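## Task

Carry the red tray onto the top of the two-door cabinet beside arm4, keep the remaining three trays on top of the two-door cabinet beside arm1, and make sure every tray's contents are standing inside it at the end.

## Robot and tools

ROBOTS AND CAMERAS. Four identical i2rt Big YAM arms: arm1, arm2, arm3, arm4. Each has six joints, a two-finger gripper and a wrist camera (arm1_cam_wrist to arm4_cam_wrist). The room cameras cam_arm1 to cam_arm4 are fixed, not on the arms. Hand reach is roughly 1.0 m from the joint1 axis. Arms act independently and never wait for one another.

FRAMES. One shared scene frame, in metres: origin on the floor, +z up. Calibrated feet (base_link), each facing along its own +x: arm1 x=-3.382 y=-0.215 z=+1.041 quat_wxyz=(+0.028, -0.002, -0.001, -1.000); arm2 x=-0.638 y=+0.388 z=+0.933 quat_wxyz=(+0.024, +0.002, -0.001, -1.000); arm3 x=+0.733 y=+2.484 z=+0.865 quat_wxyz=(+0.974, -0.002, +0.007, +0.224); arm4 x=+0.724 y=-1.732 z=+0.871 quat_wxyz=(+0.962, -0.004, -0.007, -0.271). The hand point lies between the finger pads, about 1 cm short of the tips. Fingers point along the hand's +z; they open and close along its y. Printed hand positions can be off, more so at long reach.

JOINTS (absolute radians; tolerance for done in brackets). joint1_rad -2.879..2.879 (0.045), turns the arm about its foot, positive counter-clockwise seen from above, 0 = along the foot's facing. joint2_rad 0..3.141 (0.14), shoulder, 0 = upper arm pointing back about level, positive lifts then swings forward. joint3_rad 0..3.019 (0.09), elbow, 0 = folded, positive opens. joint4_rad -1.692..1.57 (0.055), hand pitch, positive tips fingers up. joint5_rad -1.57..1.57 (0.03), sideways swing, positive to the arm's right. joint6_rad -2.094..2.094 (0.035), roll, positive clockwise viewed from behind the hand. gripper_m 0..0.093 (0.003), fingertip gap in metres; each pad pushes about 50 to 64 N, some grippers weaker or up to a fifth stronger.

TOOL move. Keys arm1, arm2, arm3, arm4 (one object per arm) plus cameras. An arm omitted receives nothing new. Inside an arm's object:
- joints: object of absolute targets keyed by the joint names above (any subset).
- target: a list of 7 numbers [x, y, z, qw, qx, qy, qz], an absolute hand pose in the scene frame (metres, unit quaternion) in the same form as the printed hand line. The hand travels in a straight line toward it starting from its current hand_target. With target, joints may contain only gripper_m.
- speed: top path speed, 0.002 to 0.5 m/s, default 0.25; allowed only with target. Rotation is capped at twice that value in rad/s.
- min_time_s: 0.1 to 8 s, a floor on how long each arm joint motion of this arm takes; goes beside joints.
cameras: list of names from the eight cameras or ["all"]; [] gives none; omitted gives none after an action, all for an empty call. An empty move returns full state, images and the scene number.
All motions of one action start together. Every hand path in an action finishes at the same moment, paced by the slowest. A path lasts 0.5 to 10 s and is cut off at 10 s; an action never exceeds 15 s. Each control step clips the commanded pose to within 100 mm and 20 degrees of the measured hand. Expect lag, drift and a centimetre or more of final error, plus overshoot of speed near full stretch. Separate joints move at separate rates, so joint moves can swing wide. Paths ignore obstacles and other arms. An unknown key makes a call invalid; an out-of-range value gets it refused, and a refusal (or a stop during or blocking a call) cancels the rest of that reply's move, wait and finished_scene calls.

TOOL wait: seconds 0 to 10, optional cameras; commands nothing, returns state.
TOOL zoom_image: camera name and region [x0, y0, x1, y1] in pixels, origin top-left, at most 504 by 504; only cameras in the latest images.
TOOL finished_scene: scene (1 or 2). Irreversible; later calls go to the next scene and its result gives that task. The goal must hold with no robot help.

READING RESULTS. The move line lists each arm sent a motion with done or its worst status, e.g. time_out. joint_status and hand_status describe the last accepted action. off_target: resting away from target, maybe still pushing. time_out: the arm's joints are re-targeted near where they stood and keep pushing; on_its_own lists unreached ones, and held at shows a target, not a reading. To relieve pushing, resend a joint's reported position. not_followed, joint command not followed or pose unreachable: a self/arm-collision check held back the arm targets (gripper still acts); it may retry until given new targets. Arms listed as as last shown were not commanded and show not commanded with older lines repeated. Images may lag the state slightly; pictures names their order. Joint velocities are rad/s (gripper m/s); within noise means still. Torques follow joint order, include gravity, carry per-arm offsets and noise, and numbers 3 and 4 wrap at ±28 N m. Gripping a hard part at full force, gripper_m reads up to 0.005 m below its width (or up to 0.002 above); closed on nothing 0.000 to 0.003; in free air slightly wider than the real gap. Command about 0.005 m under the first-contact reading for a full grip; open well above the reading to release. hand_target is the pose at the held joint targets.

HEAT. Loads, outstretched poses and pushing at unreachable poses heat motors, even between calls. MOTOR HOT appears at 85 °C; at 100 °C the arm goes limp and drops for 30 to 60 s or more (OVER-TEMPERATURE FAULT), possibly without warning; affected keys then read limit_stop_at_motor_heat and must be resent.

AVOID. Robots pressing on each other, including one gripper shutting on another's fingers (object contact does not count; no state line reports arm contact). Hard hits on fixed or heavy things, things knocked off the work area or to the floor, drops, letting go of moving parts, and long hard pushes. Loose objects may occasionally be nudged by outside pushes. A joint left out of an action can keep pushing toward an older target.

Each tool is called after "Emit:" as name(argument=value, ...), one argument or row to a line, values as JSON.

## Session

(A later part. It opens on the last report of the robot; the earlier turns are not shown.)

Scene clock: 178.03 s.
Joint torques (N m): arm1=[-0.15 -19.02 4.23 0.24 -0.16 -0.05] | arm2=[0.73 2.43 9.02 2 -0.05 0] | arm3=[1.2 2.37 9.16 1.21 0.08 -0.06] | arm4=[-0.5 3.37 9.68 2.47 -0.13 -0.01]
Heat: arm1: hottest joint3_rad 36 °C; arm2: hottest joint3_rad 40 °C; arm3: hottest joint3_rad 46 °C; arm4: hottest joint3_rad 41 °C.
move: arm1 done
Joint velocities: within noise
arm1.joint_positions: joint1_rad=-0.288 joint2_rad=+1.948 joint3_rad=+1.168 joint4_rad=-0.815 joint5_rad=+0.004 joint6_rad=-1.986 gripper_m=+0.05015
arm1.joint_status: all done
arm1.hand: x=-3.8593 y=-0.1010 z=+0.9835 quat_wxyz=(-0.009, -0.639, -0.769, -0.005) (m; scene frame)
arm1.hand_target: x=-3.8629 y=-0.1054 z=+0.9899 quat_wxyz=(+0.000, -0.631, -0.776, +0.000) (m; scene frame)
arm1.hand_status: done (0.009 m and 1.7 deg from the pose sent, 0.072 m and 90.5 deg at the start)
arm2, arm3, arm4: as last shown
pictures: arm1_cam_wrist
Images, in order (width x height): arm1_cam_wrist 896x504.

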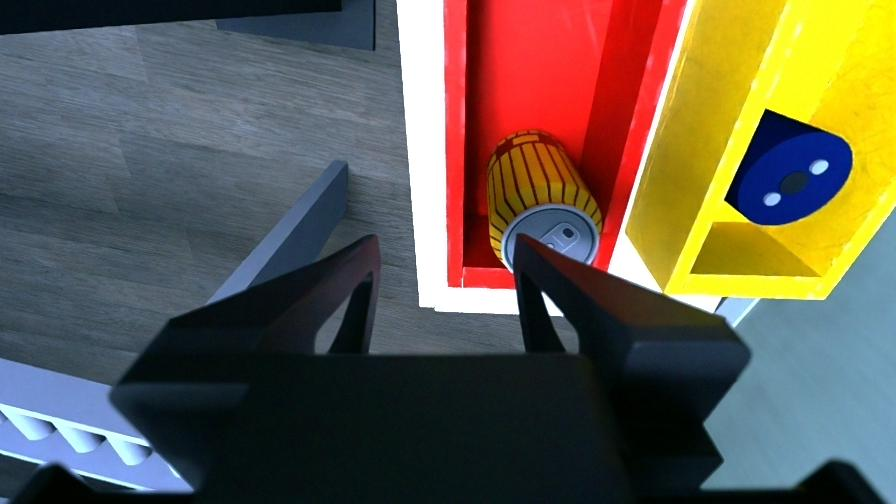

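Emit:
move(
  arm1={"target": [-3.868, -0.1145, 0.845, 0, 0.6225, 0.7826, 0], "speed": 0.12, "joints": {"gripper_m": 0.05}},
  cameras=["arm1_cam_wrist"],
)

Emit:
zoom_image(
  camera="arm1_cam_wrist",
  region=[280, 0, 640, 360],
)

Scene clock: 193.13 s.
Joint torques (N m): arm1=[-0.56 -14.86 4.67 0.51 -0.09 -0.03] | arm2=[0.62 2.2 8.99 1.98 -0.07 0.01] | arm3=[1.32 2.61 9.14 1.17 0.07 -0.06] | arm4=[-0.38 3.72 9.59 2.28 -0.13 -0.02]
Heat: arm1: hottest joint3_rad 35 °C; arm2: hottest joint3_rad 40 °C; arm3: hottest joint3_rad 46 °C; arm4: hottest joint3_rad 41 °C.
move: arm1 off_target
Joint velocities: within noise
arm1.joint_positions: joint1_rad=-0.263 joint2_rad=+2.199 joint3_rad=+1.154 joint4_rad=-0.523 joint5_rad=+0.002 joint6_rad=-1.992 gripper_m=+0.05012
arm1.joint_status: all done
arm1.hand: x=-3.8640 y=-0.1132 z=+0.8611 quat_wxyz=(+0.003, -0.627, -0.779, +0.002) (m; scene frame)
arm1.hand_target: x=-3.8673 y=-0.1146 z=+0.8454 quat_wxyz=(+0.000, -0.623, -0.783, +0.000) (m; scene frame)
arm1.hand_status: off_target (0.017 m and 0.8 deg from the pose sent, 0.139 m and 2.7 deg at the start)
arm2, arm3, arm4: as last shown
pictures: arm1_cam_wrist
Images, in order (width x height): arm1_cam_wrist 896x504.

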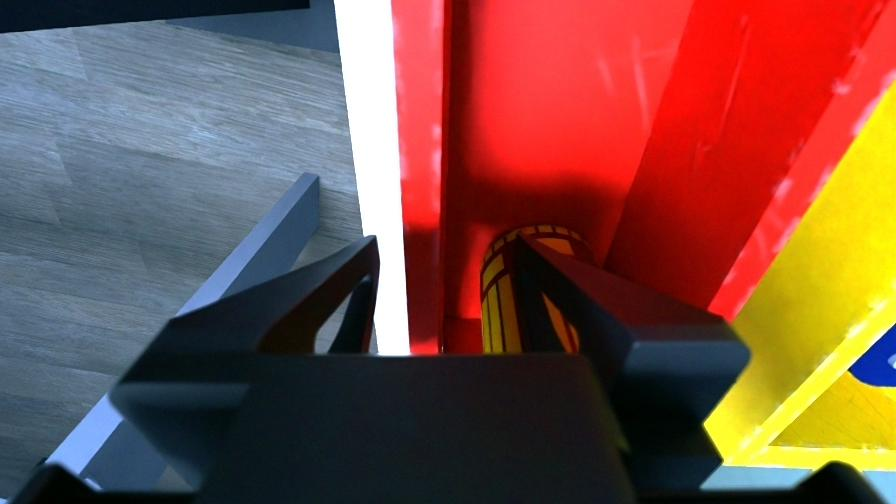

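Scaled by 1.400 from the camera's 896x504 image, which has a finer 1280x720 frame.

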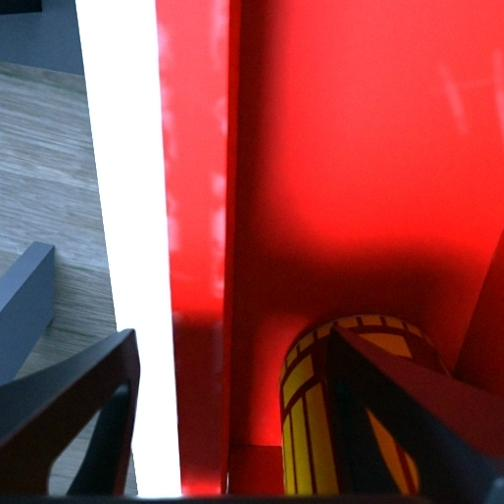

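Emit:
move(
  arm1={"target": [-3.858, -0.1190, 0.935, 0, 0.6225, 0.7826, 0], "speed": 0.12},
  cameras=[],
)

Emit:
move(
  arm1={"target": [-3.856, -0.1465, 0.92, 0, 0.6225, 0.7826, 0], "speed": 0.12},
  cameras=["arm1_cam_wrist", "cam_arm1"],
)

Emit:
zoom_image(
  camera="arm1_cam_wrist",
  region=[280, 0, 740, 360],
)

Emit:
zoom_image(
  camera="cam_arm1",
  region=[260, 120, 440, 280],
)

Scene clock: 213.67 s.
Joint torques (N m): arm1=[0.03 -18.61 3.62 -0.38 -0.08 0.03] | arm2=[0.5 2.2 9.03 1.96 -0.07 -0.01] | arm3=[1.08 2.49 9.1 1.26 0.09 -0.06] | arm4=[-0.67 4.01 9.74 2.52 -0.11 -0.03]
Heat: arm1: hottest joint3_rad 34 °C; arm2: hottest joint3_rad 40 °C; arm3: hottest joint3_rad 46 °C; arm4: hottest joint3_rad 41 °C.
move: arm1 done
Joint velocities: within noise
arm1.joint_positions: joint1_rad=-0.263 joint2_rad=+2.034 joint3_rad=+1.127 joint4_rad=-0.663 joint5_rad=+0.003 joint6_rad=-1.992 gripper_m=+0.05012
arm1.joint_status: not commanded
arm1.hand: x=-3.8593 y=-0.1139 z=+0.9325 quat_wxyz=(+0.002, -0.627, -0.779, +0.001) (m; scene frame)
arm1.hand_target: x=-3.8579 y=-0.1189 z=+0.9349 quat_wxyz=(+0.000, -0.623, -0.783, +0.000) (m; scene frame)
arm1.hand_status: done (0.006 m and 0.7 deg from the pose sent, 0.074 m and 0.8 deg at the start)
arm2, arm3, arm4: as last shown
pictures: none
No camera images: "cameras" was empty.

Scene clock: 214.83 s.
Joint torques (N m): arm1=[-0.5 -16.56 3.38 0.32 -0.11 0.18] | arm2=[0.73 2.32 9.05 1.98 -0.07 -0.01] | arm3=[1.03 2.55 9.11 1.14 0.09 -0.06] | arm4=[-0.44 3.84 9.7 2.39 -0.14 -0.04]
Heat: arm1: hottest joint3_rad 34 °C; arm2: hottest joint3_rad 40 °C; arm3: hottest joint3_rad 46 °C; arm4: hottest joint3_rad 41 °C.
move: arm1 done
Joint velocities: within noise
arm1.joint_positions: joint1_rad=-0.204 joint2_rad=+2.034 joint3_rad=+1.105 joint4_rad=-0.636 joint5_rad=+0.003 joint6_rad=-1.951 gripper_m=+0.05012
arm1.joint_status: not commanded
arm1.hand: x=-3.8593 y=-0.1430 z=+0.9275 quat_wxyz=(+0.004, -0.620, -0.784, +0.002) (m; scene frame)
arm1.hand_target: x=-3.8558 y=-0.1464 z=+0.9201 quat_wxyz=(+0.000, -0.622, -0.783, +0.000) (m; scene frame)
arm1.hand_status: done (0.009 m and 0.6 deg from the pose sent, 0.035 m and 0.7 deg at the start)
arm2, arm3, arm4: as last shown
pictures: arm1_cam_wrist, cam_arm1
Images, in order (width x height): arm1_cam_wrist 896x504, cam_arm1 896x504.

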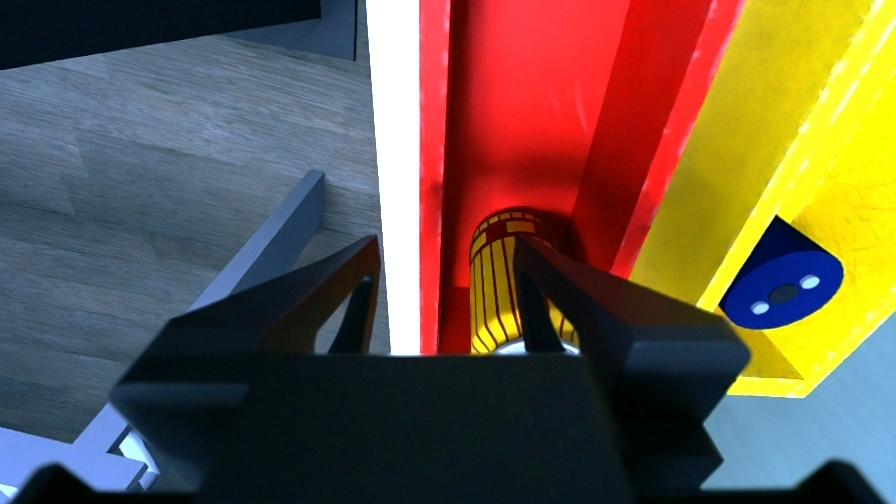

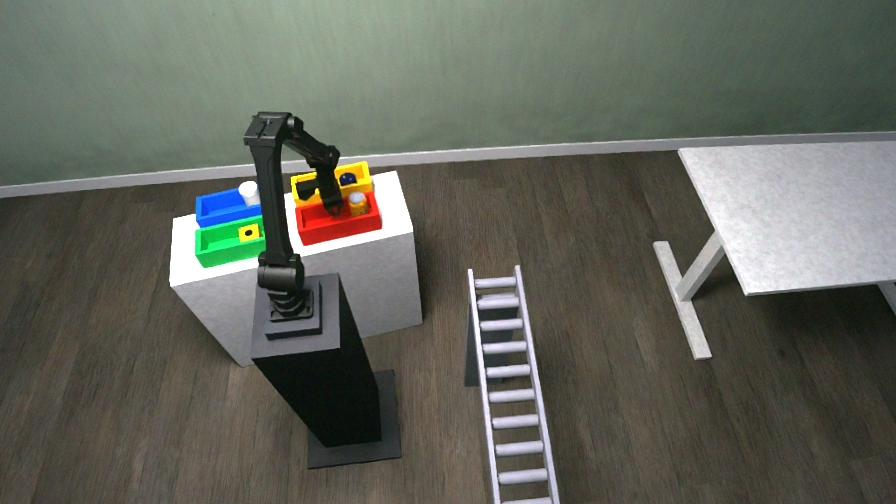

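Scaled by 1.096 from the camera's 896x504 image, which has a finer 1280x720 frame.

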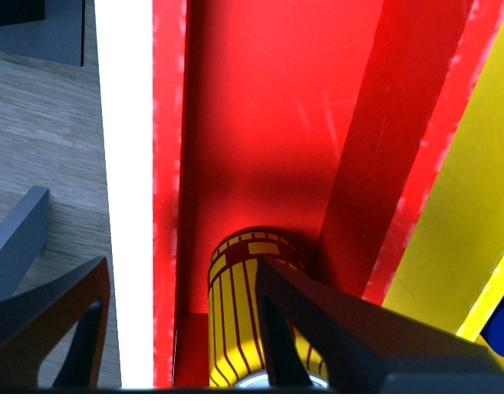

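Scaled by 2.800 from the camera's 896x504 image, which has a finer 1280x720 frame.

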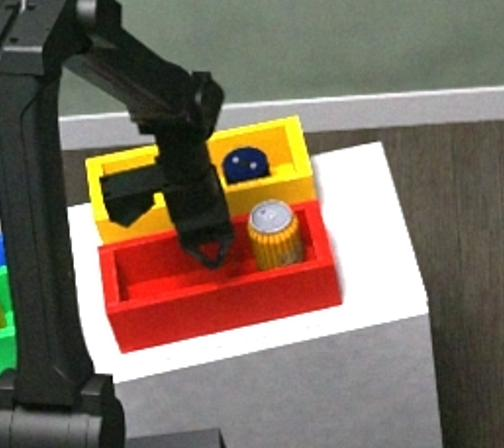

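Emit:
move(
  arm1={"target": [-3.850, -0.1455, 0.838, 0, 0.6225, 0.7826, 0], "speed": 0.12, "joints": {"gripper_m": 0.05}},
  cameras=["arm1_cam_wrist"],
)

Emit:
zoom_image(
  camera="arm1_cam_wrist",
  region=[280, 0, 740, 360],
)

Scene clock: 222.73 s.
Joint torques (N m): arm1=[-0.91 -17.03 3.18 0.29 -0.1 0.1] | arm2=[0.38 2.14 9.03 2.03 -0.07 0] | arm3=[1.2 2.49 9.05 1.21 0.08 -0.04] | arm4=[-0.56 2.96 9.66 2.25 -0.18 -0.03]
Heat: arm1: hottest joint3_rad 34 °C; arm2: hottest joint3_rad 40 °C; arm3: hottest joint3_rad 47 °C; arm4: hottest joint3_rad 41 °C.
move: arm1 done
Joint velocities: within noise
arm1.joint_positions: joint1_rad=-0.204 joint2_rad=+2.220 joint3_rad=+1.097 joint4_rad=-0.460 joint5_rad=+0.003 joint6_rad=-1.950 gripper_m=+0.05012
arm1.joint_status: all done
arm1.hand: x=-3.8454 y=-0.1453 z=+0.8415 quat_wxyz=(-0.003, -0.621, -0.784, -0.002) (m; scene frame)
arm1.hand_target: x=-3.8499 y=-0.1454 z=+0.8380 quat_wxyz=(+0.000, -0.623, -0.783, +0.000) (m; scene frame)
arm1.hand_status: done (0.006 m and 0.5 deg from the pose sent, 0.090 m and 0.7 deg at the start)
arm2.joint_positions: joint1_rad=+0.421 joint2_rad=+0.644 joint3_rad=+1.571 joint4_rad=-1.256 joint5_rad=-0.052 joint6_rad=+0.497 gripper_m=+0.09396
arm2.joint_status: not commanded
arm2.hand: x=-0.8355 y=+0.2808 z=+1.5698 quat_wxyz=(-0.290, -0.814, -0.003, +0.504) (m; scene frame)
arm2.hand_target: x=-0.8318 y=+0.2827 z=+1.5786 quat_wxyz=(-0.294, -0.807, -0.003, +0.512) (m; scene frame)
arm2.hand_status: not commanded
arm3.joint_positions: joint1_rad=-0.423 joint2_rad=+0.637 joint3_rad=+1.333 joint4_rad=-1.526 joint5_rad=+0.222 joint6_rad=+0.654 gripper_m=+0.09396
arm3.joint_status: not commanded
arm3.hand: x=+0.9557 y=+2.4547 z=+1.3375 quat_wxyz=(-0.369, -0.322, -0.872, -0.018) (m; scene frame)
arm3.hand_target: x=+0.9552 y=+2.4547 z=+1.3503 quat_wxyz=(-0.382, -0.321, -0.866, -0.024) (m; scene frame)
arm3.hand_status: not commanded
arm4.joint_positions: joint1_rad=+0.000 joint2_rad=+0.635 joint3_rad=+1.447 joint4_rad=-1.142 joint5_rad=-0.230 joint6_rad=-0.553 gripper_m=+0.09396
arm4.joint_status: not commanded
arm4.hand: x=+0.9513 y=-1.8219 z=+1.4824 quat_wxyz=(-0.545, +0.070, -0.804, +0.228) (m; scene frame)
arm4.hand_target: x=+0.9479 y=-1.8198 z=+1.4930 quat_wxyz=(-0.552, +0.072, -0.797, +0.234) (m; scene frame)
arm4.hand_status: not commanded
pictures: arm1_cam_wrist
Images, in order (width x height): arm1_cam_wrist 896x504.

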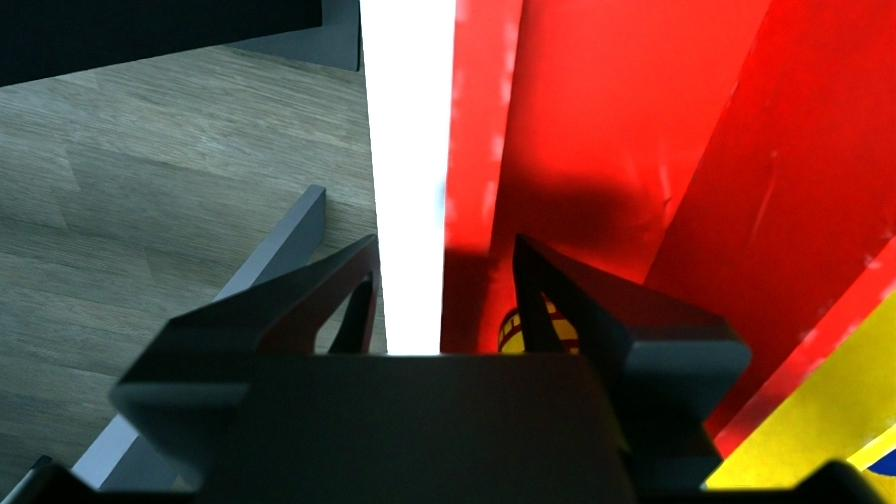

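Scaled by 1.096 from the camera's 896x504 image, which has a finer 1280x720 frame.

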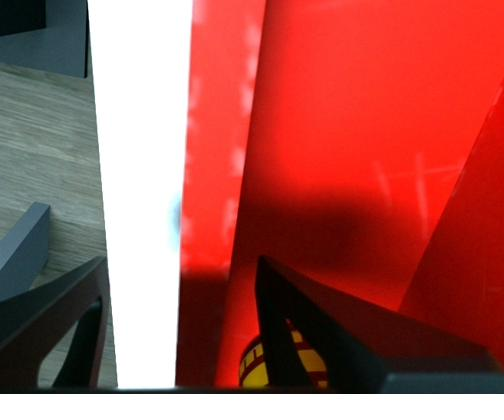

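Emit:
move(
  arm1={"joints": {"gripper_m": 0.003}},
  cameras=["arm1_cam_wrist", "cam_arm1"],
)

Emit:
zoom_image(
  camera="cam_arm1",
  region=[260, 120, 440, 280],
)

Scene clock: 227.77 s.
Joint torques (N m): arm1=[-0.79 -16.97 3.29 -0.01 0.16 0.07] | arm2=[0.62 2.37 9.01 2.02 -0.06 0] | arm3=[1.08 2.55 9.13 1.25 0.08 -0.08] | arm4=[-1.14 3.9 9.7 2.19 -0.13 -0.05]
Heat: arm1: hottest joint3_rad 34 °C; arm2: hottest joint3_rad 40 °C; arm3: hottest joint3_rad 47 °C; arm4: hottest joint3_rad 41 °C.
move: arm1 off_target
Joint velocities: within noise
arm1.joint_positions: joint1_rad=-0.204 joint2_rad=+2.218 joint3_rad=+1.097 joint4_rad=-0.451 joint5_rad=-0.004 joint6_rad=-1.945 gripper_m=+0.01122
arm1.joint_status: gripper_m off_target (ended at +0.01125, target +0.00300)
arm1.hand: x=-3.8483 y=-0.1459 z=+0.8423 quat_wxyz=(+0.000, -0.623, -0.782, +0.003) (m; scene frame)
arm1.hand_target: x=-3.8500 y=-0.1454 z=+0.8381 quat_wxyz=(+0.000, -0.623, -0.783, +0.000) (m; scene frame)
arm1.hand_status: not commanded
arm2, arm3, arm4: as last shown
pictures: arm1_cam_wrist, cam_arm1
Images, in order (width x height): arm1_cam_wrist 896x504, cam_arm1 896x504.

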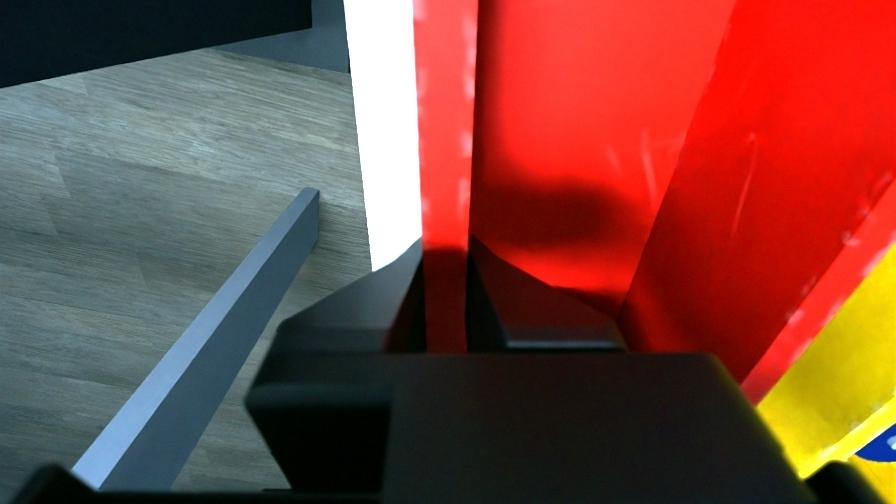

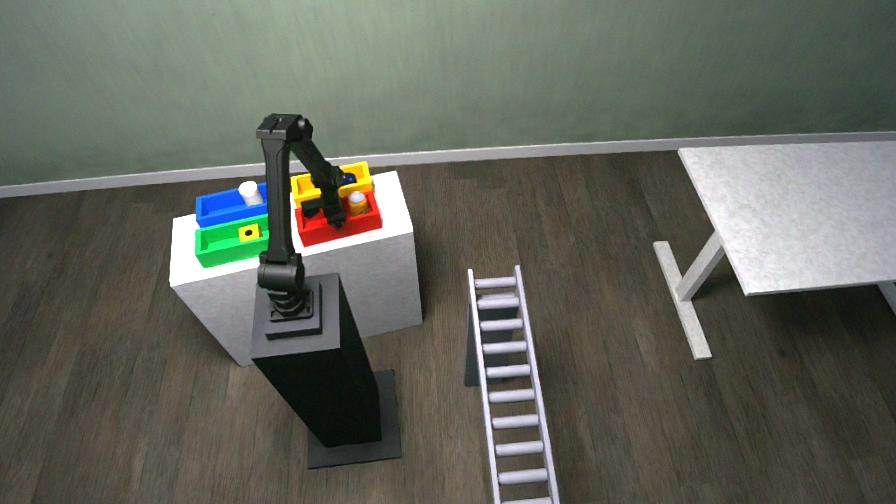

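Scaled by 2.800 from the camera's 896x504 image, which has a finer 1280x720 frame.

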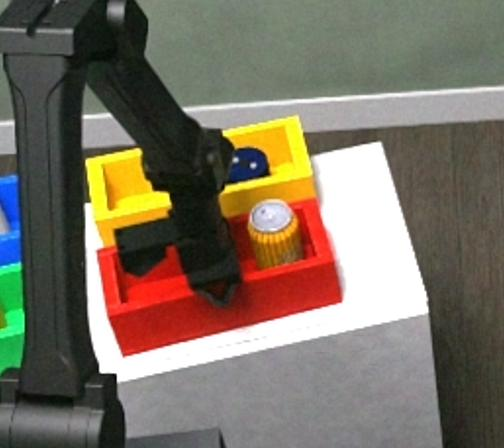

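Emit:
move(
  arm1={"target": [-3.855, -0.1450, 0.93, -0.0223, 0.6221, 0.7821, -0.0269], "speed": 0.09},
  cameras=["arm1_cam_wrist", "cam_arm1"],
)

Emit:
zoom_image(
  camera="cam_arm1",
  region=[260, 100, 440, 280],
)

Scene clock: 237.70 s.
Joint torques (N m): arm1=[-1.49 -21.01 3.84 -0.05 -0.09 -0.01] | arm2=[0.56 2.37 9.02 2 -0.07 0] | arm3=[1.08 2.43 9.09 1.16 0.08 -0.05] | arm4=[-1.32 3.9 9.77 2.48 -0.16 -0.02]
Heat: arm1: hottest joint3_rad 33 °C; arm2: hottest joint3_rad 40 °C; arm3: hottest joint3_rad 47 °C; arm4: hottest joint3_rad 41 °C.
move: arm1 off_target
Joint velocities: within noise
arm1.joint_positions: joint1_rad=-0.204 joint2_rad=+2.048 joint3_rad=+1.036 joint4_rad=-0.555 joint5_rad=-0.023 joint6_rad=-1.945 gripper_m=+0.01122
arm1.joint_status: not commanded
arm1.hand: x=-3.8378 y=-0.1507 z=+0.9064 quat_wxyz=(-0.003, -0.623, -0.782, +0.013) (m; scene frame)
arm1.hand_target: x=-3.8546 y=-0.1450 z=+0.9297 quat_wxyz=(+0.023, -0.622, -0.782, +0.027) (m; scene frame)
arm1.hand_status: off_target (0.030 m and 3.3 deg from the pose sent, 0.088 m and 3.7 deg at the start)
arm2, arm3, arm4: as last shown
pictures: arm1_cam_wrist, cam_arm1
Images, in order (width x height): arm1_cam_wrist 896x504, cam_arm1 896x504.

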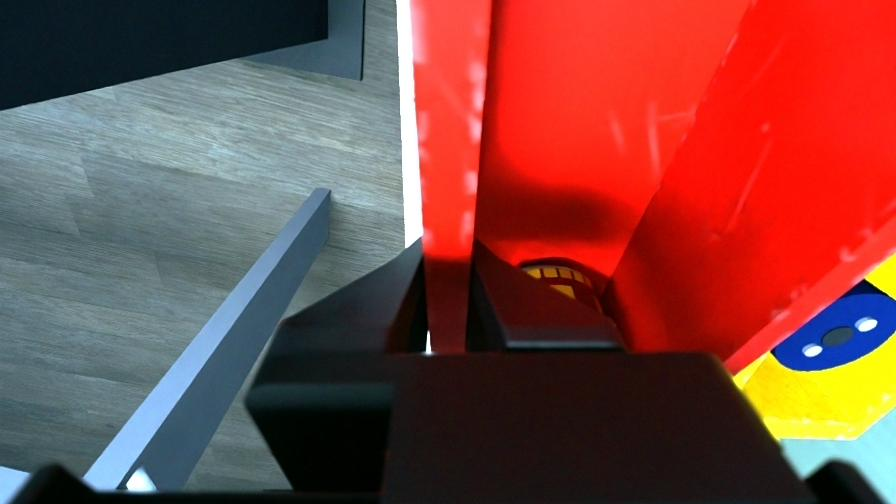

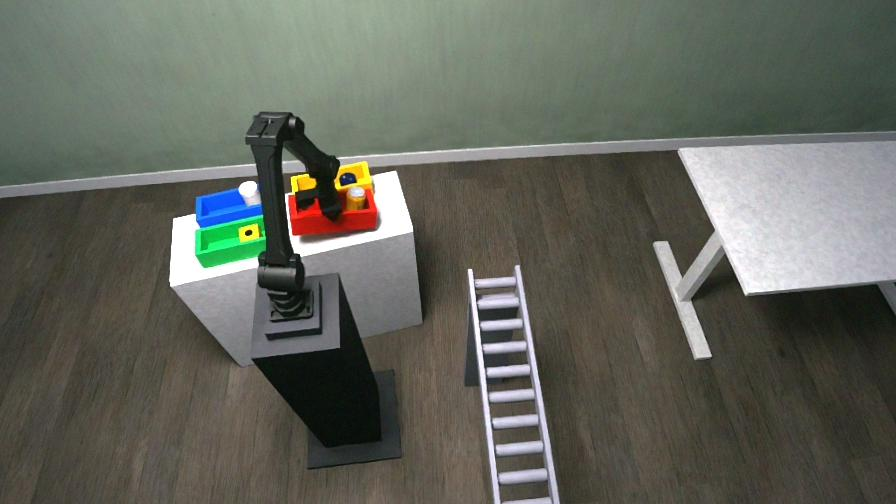

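Scaled by 2.800 from the camera's 896x504 image, which has a finer 1280x720 frame.

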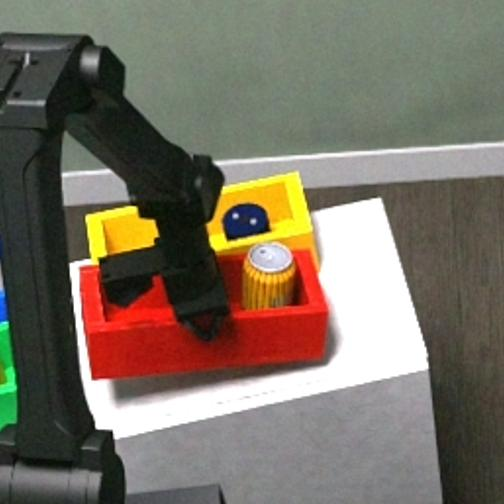

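Emit:
move(
  arm1={"target": [-3.852, -0.1455, 0.838, 0, 0.6225, 0.7826, 0], "speed": 0.06},
  cameras=["arm1_cam_wrist", "cam_arm1"],
)

Emit:
zoom_image(
  camera="cam_arm1",
  region=[260, 100, 440, 280],
)

Scene clock: 264.37 s.
Joint torques (N m): arm1=[-0.73 -15.33 4.44 0.24 -0.03 0.07] | arm2=[0.73 2.37 8.99 2.04 -0.06 -0.01] | arm3=[0.97 2.55 9.1 1.21 0.09 -0.04] | arm4=[-0.91 3.6 9.61 2.51 -0.16 -0.02]
Heat: arm1: hottest joint2_rad 32 °C; arm2: hottest joint3_rad 40 °C; arm3: hottest joint3_rad 47 °C; arm4: hottest joint3_rad 41 °C.
move: arm1 off_target
Joint velocities: within noise
arm1.joint_positions: joint1_rad=-0.204 joint2_rad=+2.205 joint3_rad=+1.087 joint4_rad=-0.462 joint5_rad=+0.001 joint6_rad=-1.946 gripper_m=+0.01122
arm1.joint_status: not commanded
arm1.hand: x=-3.8436 y=-0.1459 z=+0.8464 quat_wxyz=(-0.003, -0.622, -0.783, +0.000) (m; scene frame)
arm1.hand_target: x=-3.8516 y=-0.1455 z=+0.8382 quat_wxyz=(+0.000, -0.622, -0.783, +0.000) (m; scene frame)
arm1.hand_status: off_target (0.012 m and 0.3 deg from the pose sent, 0.070 m and 1.5 deg at the start)
arm2, arm3, arm4: as last shown
pictures: arm1_cam_wrist, cam_arm1
Images, in order (width x height): arm1_cam_wrist 896x504, cam_arm1 896x504.

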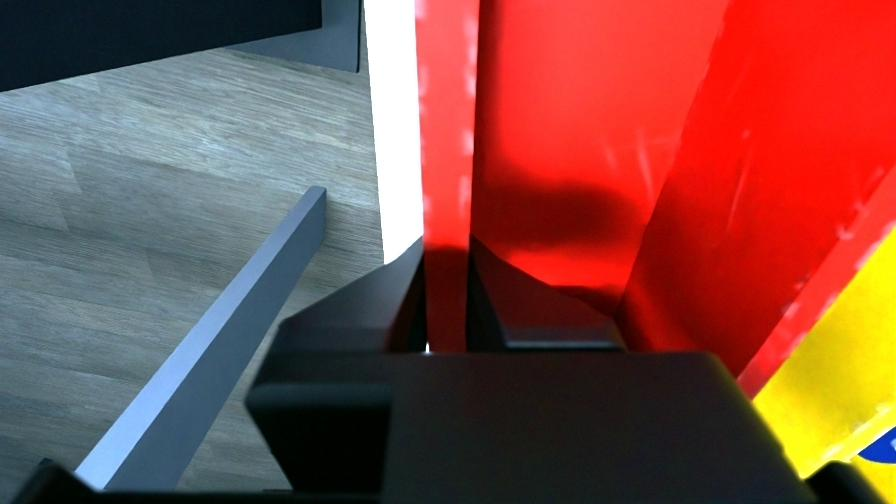

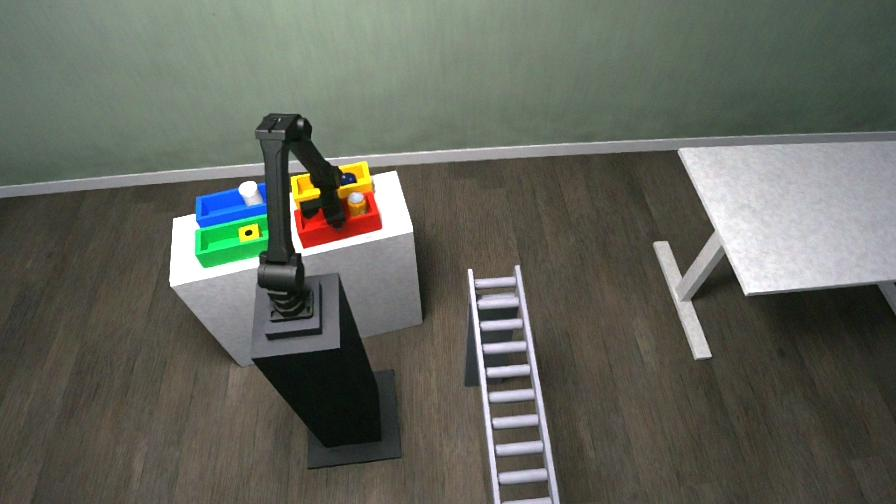

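Scaled by 2.800 from the camera's 896x504 image, which has a finer 1280x720 frame.

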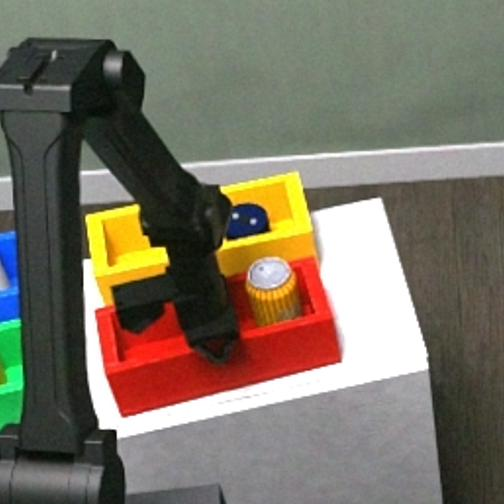

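Emit:
move(
  arm1={"joints": {"gripper_m": 0.045}},
  cameras=[],
)

Emit:
move(
  arm1={"target": [-3.857, -0.1150, 0.842, 0, 0.6225, 0.7826, 0], "speed": 0.06},
  cameras=["arm1_cam_wrist", "cam_arm1"],
)

Emit:
zoom_image(
  camera="cam_arm1",
  region=[300, 120, 400, 260],
)

Emit:
zoom_image(
  camera="arm1_cam_wrist",
  region=[280, 0, 740, 360],
)

Scene clock: 277.57 s.
Joint torques (N m): arm1=[-1.03 -16.62 4.36 0.2 -0.07 0.06] | arm2=[0.85 2.32 9.02 2 -0.06 0] | arm3=[1.14 2.49 9.11 1.24 0.07 -0.05] | arm4=[-0.62 3.6 9.72 2.33 -0.09 -0.05]
Heat: arm1: hottest joint2_rad 32 °C; arm2: hottest joint3_rad 40 °C; arm3: hottest joint3_rad 47 °C; arm4: hottest joint3_rad 42 °C.
move: arm1 done
Joint velocities: within noise
arm1.joint_positions: joint1_rad=-0.204 joint2_rad=+2.218 joint3_rad=+1.090 joint4_rad=-0.462 joint5_rad=+0.001 joint6_rad=-1.946 gripper_m=+0.04481
arm1.joint_status: all done
arm1.hand: x=-3.8409 y=-0.1462 z=+0.8409 quat_wxyz=(-0.007, -0.622, -0.783, -0.003) (m; scene frame)
arm1.hand_target: x=-3.8516 y=-0.1455 z=+0.8382 quat_wxyz=(+0.000, -0.622, -0.783, +0.000) (m; scene frame)
arm1.hand_status: not commanded
arm2, arm3, arm4: as last shown
pictures: none
No camera images: "cameras" was empty.

Scene clock: 278.77 s.
Joint torques (N m): arm1=[-1.49 -16.56 4.41 -0.43 -0.07 -0.06] | arm2=[0.38 2.08 9.01 2.04 -0.07 -0.01] | arm3=[1.08 2.32 9.16 1.18 0.07 -0.07] | arm4=[-1.08 3.72 9.74 2.43 -0.14 -0.01]
Heat: arm1: hottest joint2_rad 32 °C; arm2: hottest joint3_rad 40 °C; arm3: hottest joint3_rad 47 °C; arm4: hottest joint3_rad 42 °C.
move: arm1 done
Joint velocities: within noise
arm1.joint_positions: joint1_rad=-0.256 joint2_rad=+2.218 joint3_rad=+1.120 joint4_rad=-0.475 joint5_rad=+0.002 joint6_rad=-1.992 gripper_m=+0.04488
arm1.joint_status: not commanded
arm1.hand: x=-3.8508 y=-0.1194 z=+0.8459 quat_wxyz=(+0.000, -0.625, -0.781, +0.001) (m; scene frame)
arm1.hand_target: x=-3.8568 y=-0.1149 z=+0.8421 quat_wxyz=(+0.000, -0.623, -0.783, +0.000) (m; scene frame)
arm1.hand_status: done (0.009 m and 0.3 deg from the pose sent, 0.035 m and 0.9 deg at the start)
arm2, arm3, arm4: as last shown
pictures: arm1_cam_wrist, cam_arm1
Images, in order (width x height): arm1_cam_wrist 896x504, cam_arm1 896x504.

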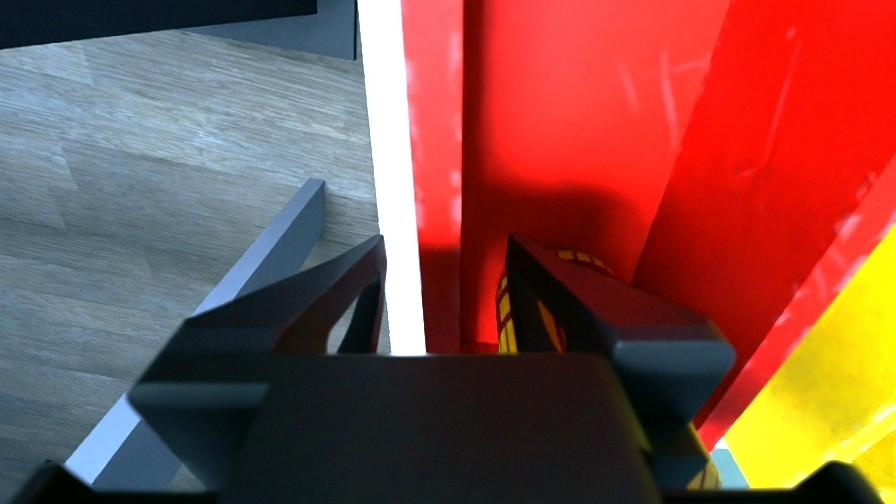

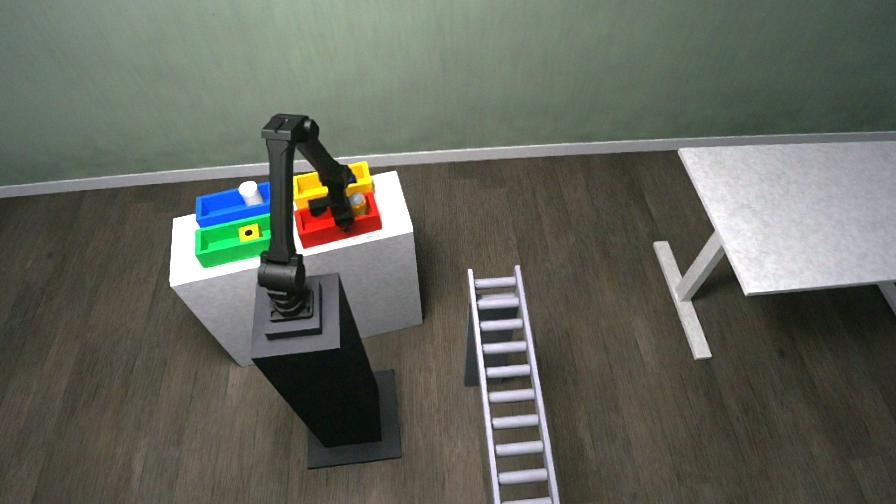

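Scaled by 3.600 from the camera's 896x504 image, which has a finer 1280x720 frame.

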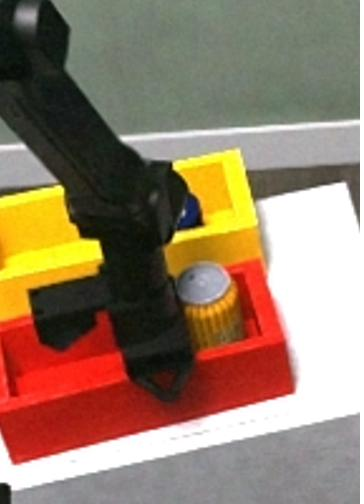

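Scaled by 1.096 from the camera's 896x504 image, which has a finer 1280x720 frame.

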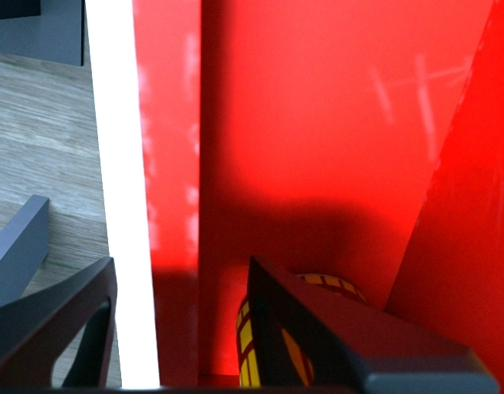

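Emit:
move(
  arm1={"joints": {"gripper_m": 0.002}},
  cameras=[],
)

Emit:
move(
  arm1={"target": [-3.860, -0.1155, 0.93, -0.0223, 0.6221, 0.7821, -0.0269], "speed": 0.09},
  cameras=["arm1_cam_wrist", "cam_arm1"],
)

Emit:
zoom_image(
  camera="cam_arm1",
  region=[260, 100, 440, 280],
)

Scene clock: 284.23 s.
Joint torques (N m): arm1=[-1.38 -16.73 4.19 -0.31 0.01 -0.01] | arm2=[0.67 2.2 9.01 2 -0.08 -0.01] | arm3=[1.08 2.43 9.16 1.13 0.07 -0.06] | arm4=[-1.14 3.84 9.68 2.26 -0.11 -0.05]
Heat: arm1: hottest joint2_rad 32 °C; arm2: hottest joint3_rad 40 °C; arm3: hottest joint3_rad 47 °C; arm4: hottest joint3_rad 42 °C.
move: arm1 off_target
Joint velocities: within noise
arm1.joint_positions: joint1_rad=-0.256 joint2_rad=+2.217 joint3_rad=+1.124 joint4_rad=-0.476 joint5_rad=+0.001 joint6_rad=-1.998 gripper_m=+0.01125
arm1.joint_status: gripper_m off_target (ended at +0.01128, target +0.00200)
arm1.hand: x=-3.8534 y=-0.1191 z=+0.8472 quat_wxyz=(+0.002, -0.623, -0.783, +0.002) (m; scene frame)
arm1.hand_target: x=-3.8568 y=-0.1150 z=+0.8421 quat_wxyz=(+0.000, -0.623, -0.783, +0.000) (m; scene frame)
arm1.hand_status: not commanded
arm2, arm3, arm4: as last shown
pictures: none
No camera images: "cameras" was empty.

Scene clock: 286.03 s.
Joint torques (N m): arm1=[-1.9 -21.48 4.04 -0.05 -0.26 -0.03] | arm2=[0.67 2.08 9.02 2.04 -0.09 -0.01] | arm3=[1.08 2.37 9.13 1.14 0.09 -0.07] | arm4=[-1.03 3.96 9.87 2.39 -0.15 -0.03]
Heat: arm1: hottest joint2_rad 32 °C; arm2: hottest joint3_rad 40 °C; arm3: hottest joint3_rad 47 °C; arm4: hottest joint3_rad 42 °C.
move: arm1 off_target
Joint velocities: within noise
arm1.joint_positions: joint1_rad=-0.258 joint2_rad=+2.062 joint3_rad=+1.069 joint4_rad=-0.572 joint5_rad=-0.022 joint6_rad=-2.001 gripper_m=+0.01125
arm1.joint_status: not commanded
arm1.hand: x=-3.8440 y=-0.1237 z=+0.9066 quat_wxyz=(-0.002, -0.622, -0.783, +0.013) (m; scene frame)
arm1.hand_target: x=-3.8596 y=-0.1156 z=+0.9297 quat_wxyz=(+0.023, -0.622, -0.782, +0.027) (m; scene frame)
arm1.hand_status: off_target (0.029 m and 3.2 deg from the pose sent, 0.083 m and 3.7 deg at the start)
arm2, arm3, arm4: as last shown
pictures: arm1_cam_wrist, cam_arm1
Images, in order (width x height): arm1_cam_wrist 896x504, cam_arm1 896x504.

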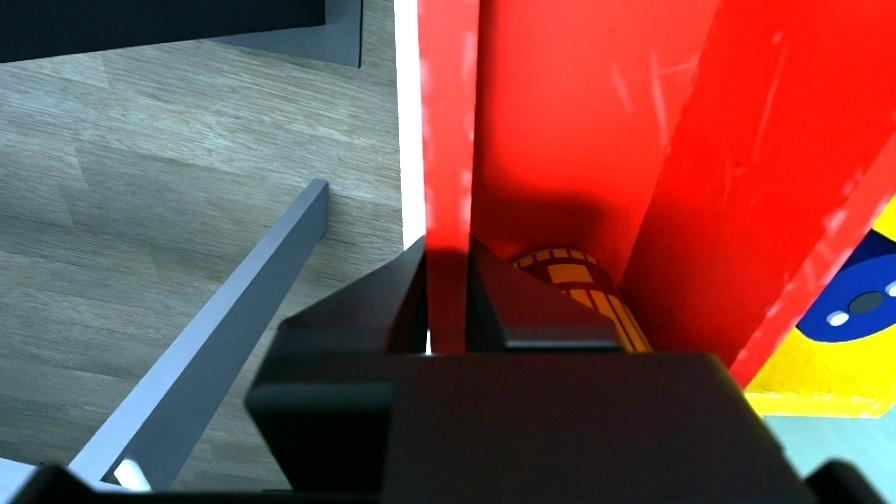

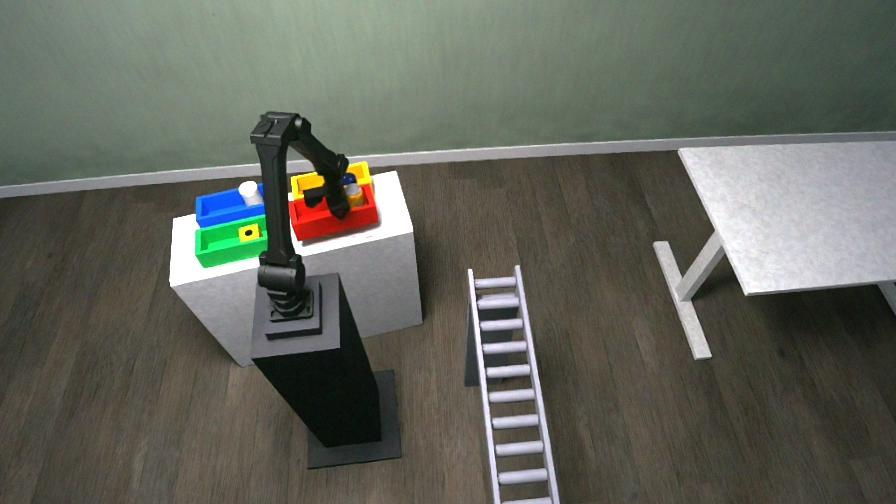

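Scaled by 2.800 from the camera's 896x504 image, which has a finer 1280x720 frame.

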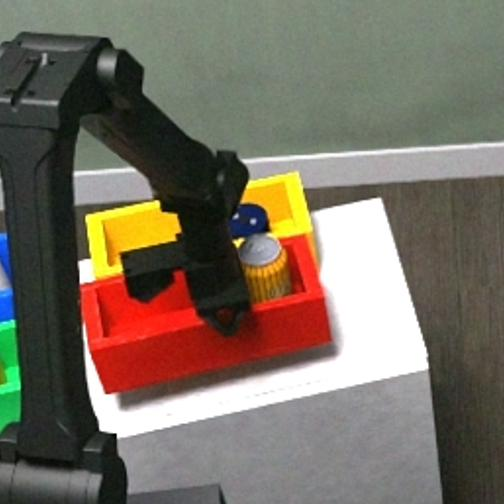

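Emit:
move(
  arm1={"target": [-3.866, -0.1150, 1.06, -0.0223, 0.6221, 0.7821, -0.0269], "speed": 0.12},
  cameras=[],
)

Emit:
move(
  arm1={"target": [-3.352, 0.375, 1.10, -0.0352, 0.9991, 0.0123, -0.0213], "speed": 0.16},
  cameras=["arm1_cam_wrist", "cam_arm1"],
)

Emit:
zoom_image(
  camera="cam_arm1",
  region=[420, 200, 600, 380],
)

Scene clock: 303.73 s.
Joint torques (N m): arm1=[-1.55 -20.13 9.14 -0.21 -0.26 -0.01] | arm2=[0.44 2.43 9.01 2 -0.07 -0.01] | arm3=[1.49 2.26 9.2 1.24 0.08 -0.05] | arm4=[-1.03 4.01 9.65 2.44 -0.16 0.01]
Heat: arm1: hottest joint3_rad 32 °C; arm2: hottest joint3_rad 40 °C; arm3: hottest joint3_rad 47 °C; arm4: hottest joint3_rad 42 °C.
move: arm1 off_target
Joint velocities: within noise
arm1.joint_positions: joint1_rad=-0.258 joint2_rad=+1.820 joint3_rad=+1.097 joint4_rad=-0.889 joint5_rad=-0.022 joint6_rad=-2.001 gripper_m=+0.01125
arm1.joint_status: not commanded
arm1.hand: x=-3.8310 y=-0.1260 z=+1.0227 quat_wxyz=(-0.022, -0.622, -0.783, +0.003) (m; scene frame)
arm1.hand_target: x=-3.8636 y=-0.1155 z=+1.0610 quat_wxyz=(+0.023, -0.622, -0.782, +0.027) (m; scene frame)
arm1.hand_status: off_target (0.052 m and 5.8 deg from the pose sent, 0.155 m and 3.2 deg at the start)
arm2.joint_positions: joint1_rad=+0.421 joint2_rad=+0.644 joint3_rad=+1.571 joint4_rad=-1.256 joint5_rad=-0.052 joint6_rad=+0.497 gripper_m=+0.09396
arm2.joint_status: not commanded
arm2.hand: x=-0.8355 y=+0.2808 z=+1.5698 quat_wxyz=(-0.290, -0.814, -0.003, +0.504) (m; scene frame)
arm2.hand_target: x=-0.8318 y=+0.2827 z=+1.5786 quat_wxyz=(-0.294, -0.807, -0.003, +0.512) (m; scene frame)
arm2.hand_status: not commanded
arm3.joint_positions: joint1_rad=-0.423 joint2_rad=+0.637 joint3_rad=+1.333 joint4_rad=-1.526 joint5_rad=+0.222 joint6_rad=+0.654 gripper_m=+0.09396
arm3.joint_status: not commanded
arm3.hand: x=+0.9557 y=+2.4547 z=+1.3375 quat_wxyz=(-0.369, -0.322, -0.872, -0.018) (m; scene frame)
arm3.hand_target: x=+0.9552 y=+2.4547 z=+1.3503 quat_wxyz=(-0.382, -0.321, -0.866, -0.024) (m; scene frame)
arm3.hand_status: not commanded
arm4.joint_positions: joint1_rad=+0.000 joint2_rad=+0.635 joint3_rad=+1.447 joint4_rad=-1.142 joint5_rad=-0.230 joint6_rad=-0.553 gripper_m=+0.09396
arm4.joint_status: not commanded
arm4.hand: x=+0.9513 y=-1.8219 z=+1.4824 quat_wxyz=(-0.545, +0.070, -0.804, +0.228) (m; scene frame)
arm4.hand_target: x=+0.9479 y=-1.8198 z=+1.4930 quat_wxyz=(-0.552, +0.072, -0.797, +0.234) (m; scene frame)
arm4.hand_status: not commanded
pictures: none
No camera images: "cameras" was empty.

Scene clock: 310.07 s.
Joint torques (N m): arm1=[-1.08 -21.83 11.02 -0.31 -0.11 0.12] | arm2=[0.56 2.14 9.01 1.99 -0.07 0] | arm3=[0.97 2.37 9.18 1.2 0.09 -0.07] | arm4=[-1.32 3.66 9.66 2.33 -0.15 -0.02]
Heat: arm1: hottest joint3_rad 33 °C; arm2: hottest joint3_rad 40 °C; arm3: hottest joint3_rad 47 °C; arm4: hottest joint3_rad 42 °C.
move: arm1 off_target
Joint velocities: within noise
arm1.joint_positions: joint1_rad=-1.688 joint2_rad=+1.955 joint3_rad=+1.449 joint4_rad=-1.090 joint5_rad=-0.045 joint6_rad=-1.669 gripper_m=+0.01125
arm1.joint_status: not commanded
arm1.hand: x=-3.3559 y=+0.3394 z=+1.0626 quat_wxyz=(-0.012, -0.999, -0.018, +0.026) (m; scene frame)
arm1.hand_target: x=-3.3522 y=+0.3719 z=+1.1011 quat_wxyz=(+0.035, -0.999, -0.012, +0.021) (m; scene frame)
arm1.hand_status: off_target (0.052 m and 5.5 deg from the pose sent, 0.697 m and 101.8 deg at the start)
arm2, arm3, arm4: as last shown
pictures: arm1_cam_wrist, cam_arm1
Images, in order (width x height): arm1_cam_wrist 896x504, cam_arm1 896x504.

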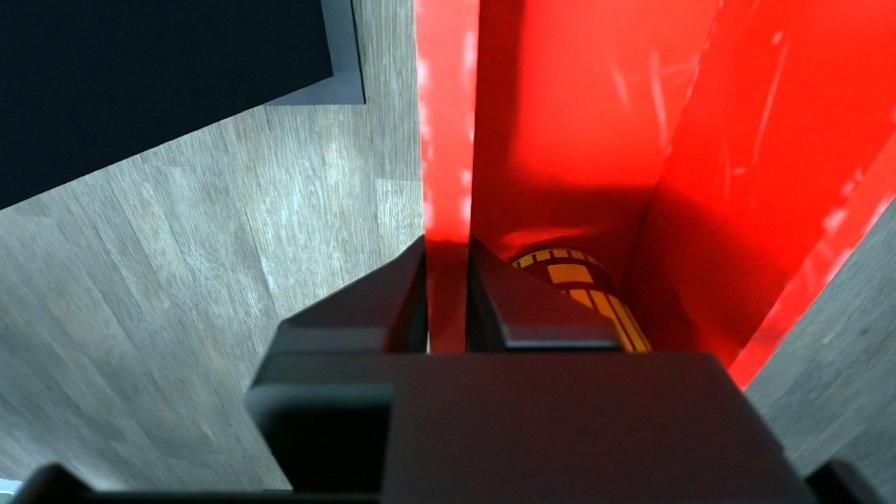

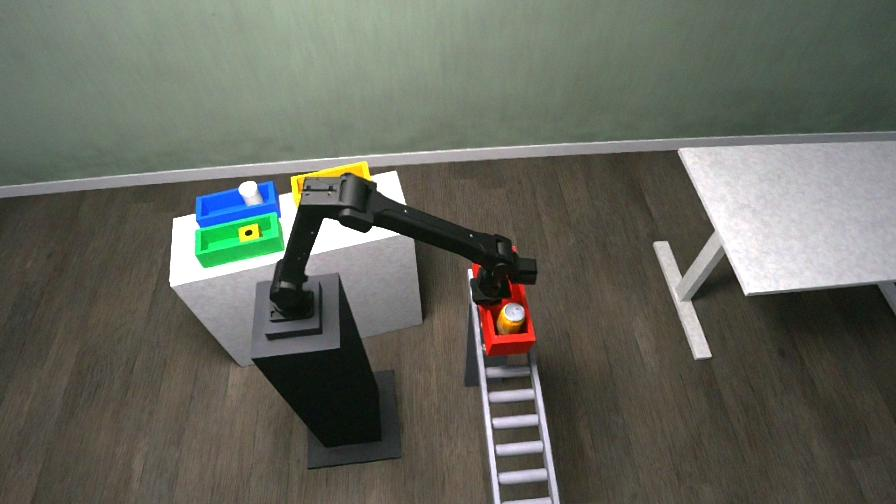

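Scaled by 2.800 from the camera's 896x504 image, which has a finer 1280x720 frame.

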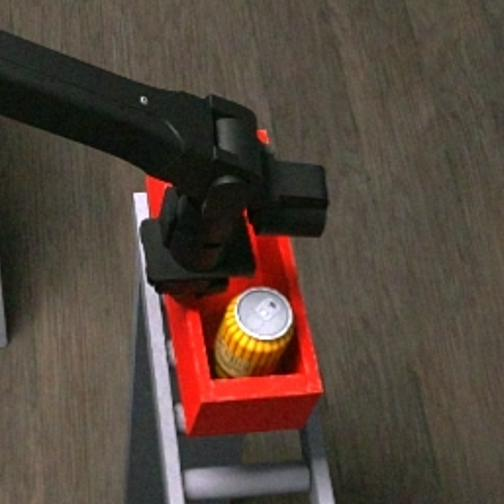

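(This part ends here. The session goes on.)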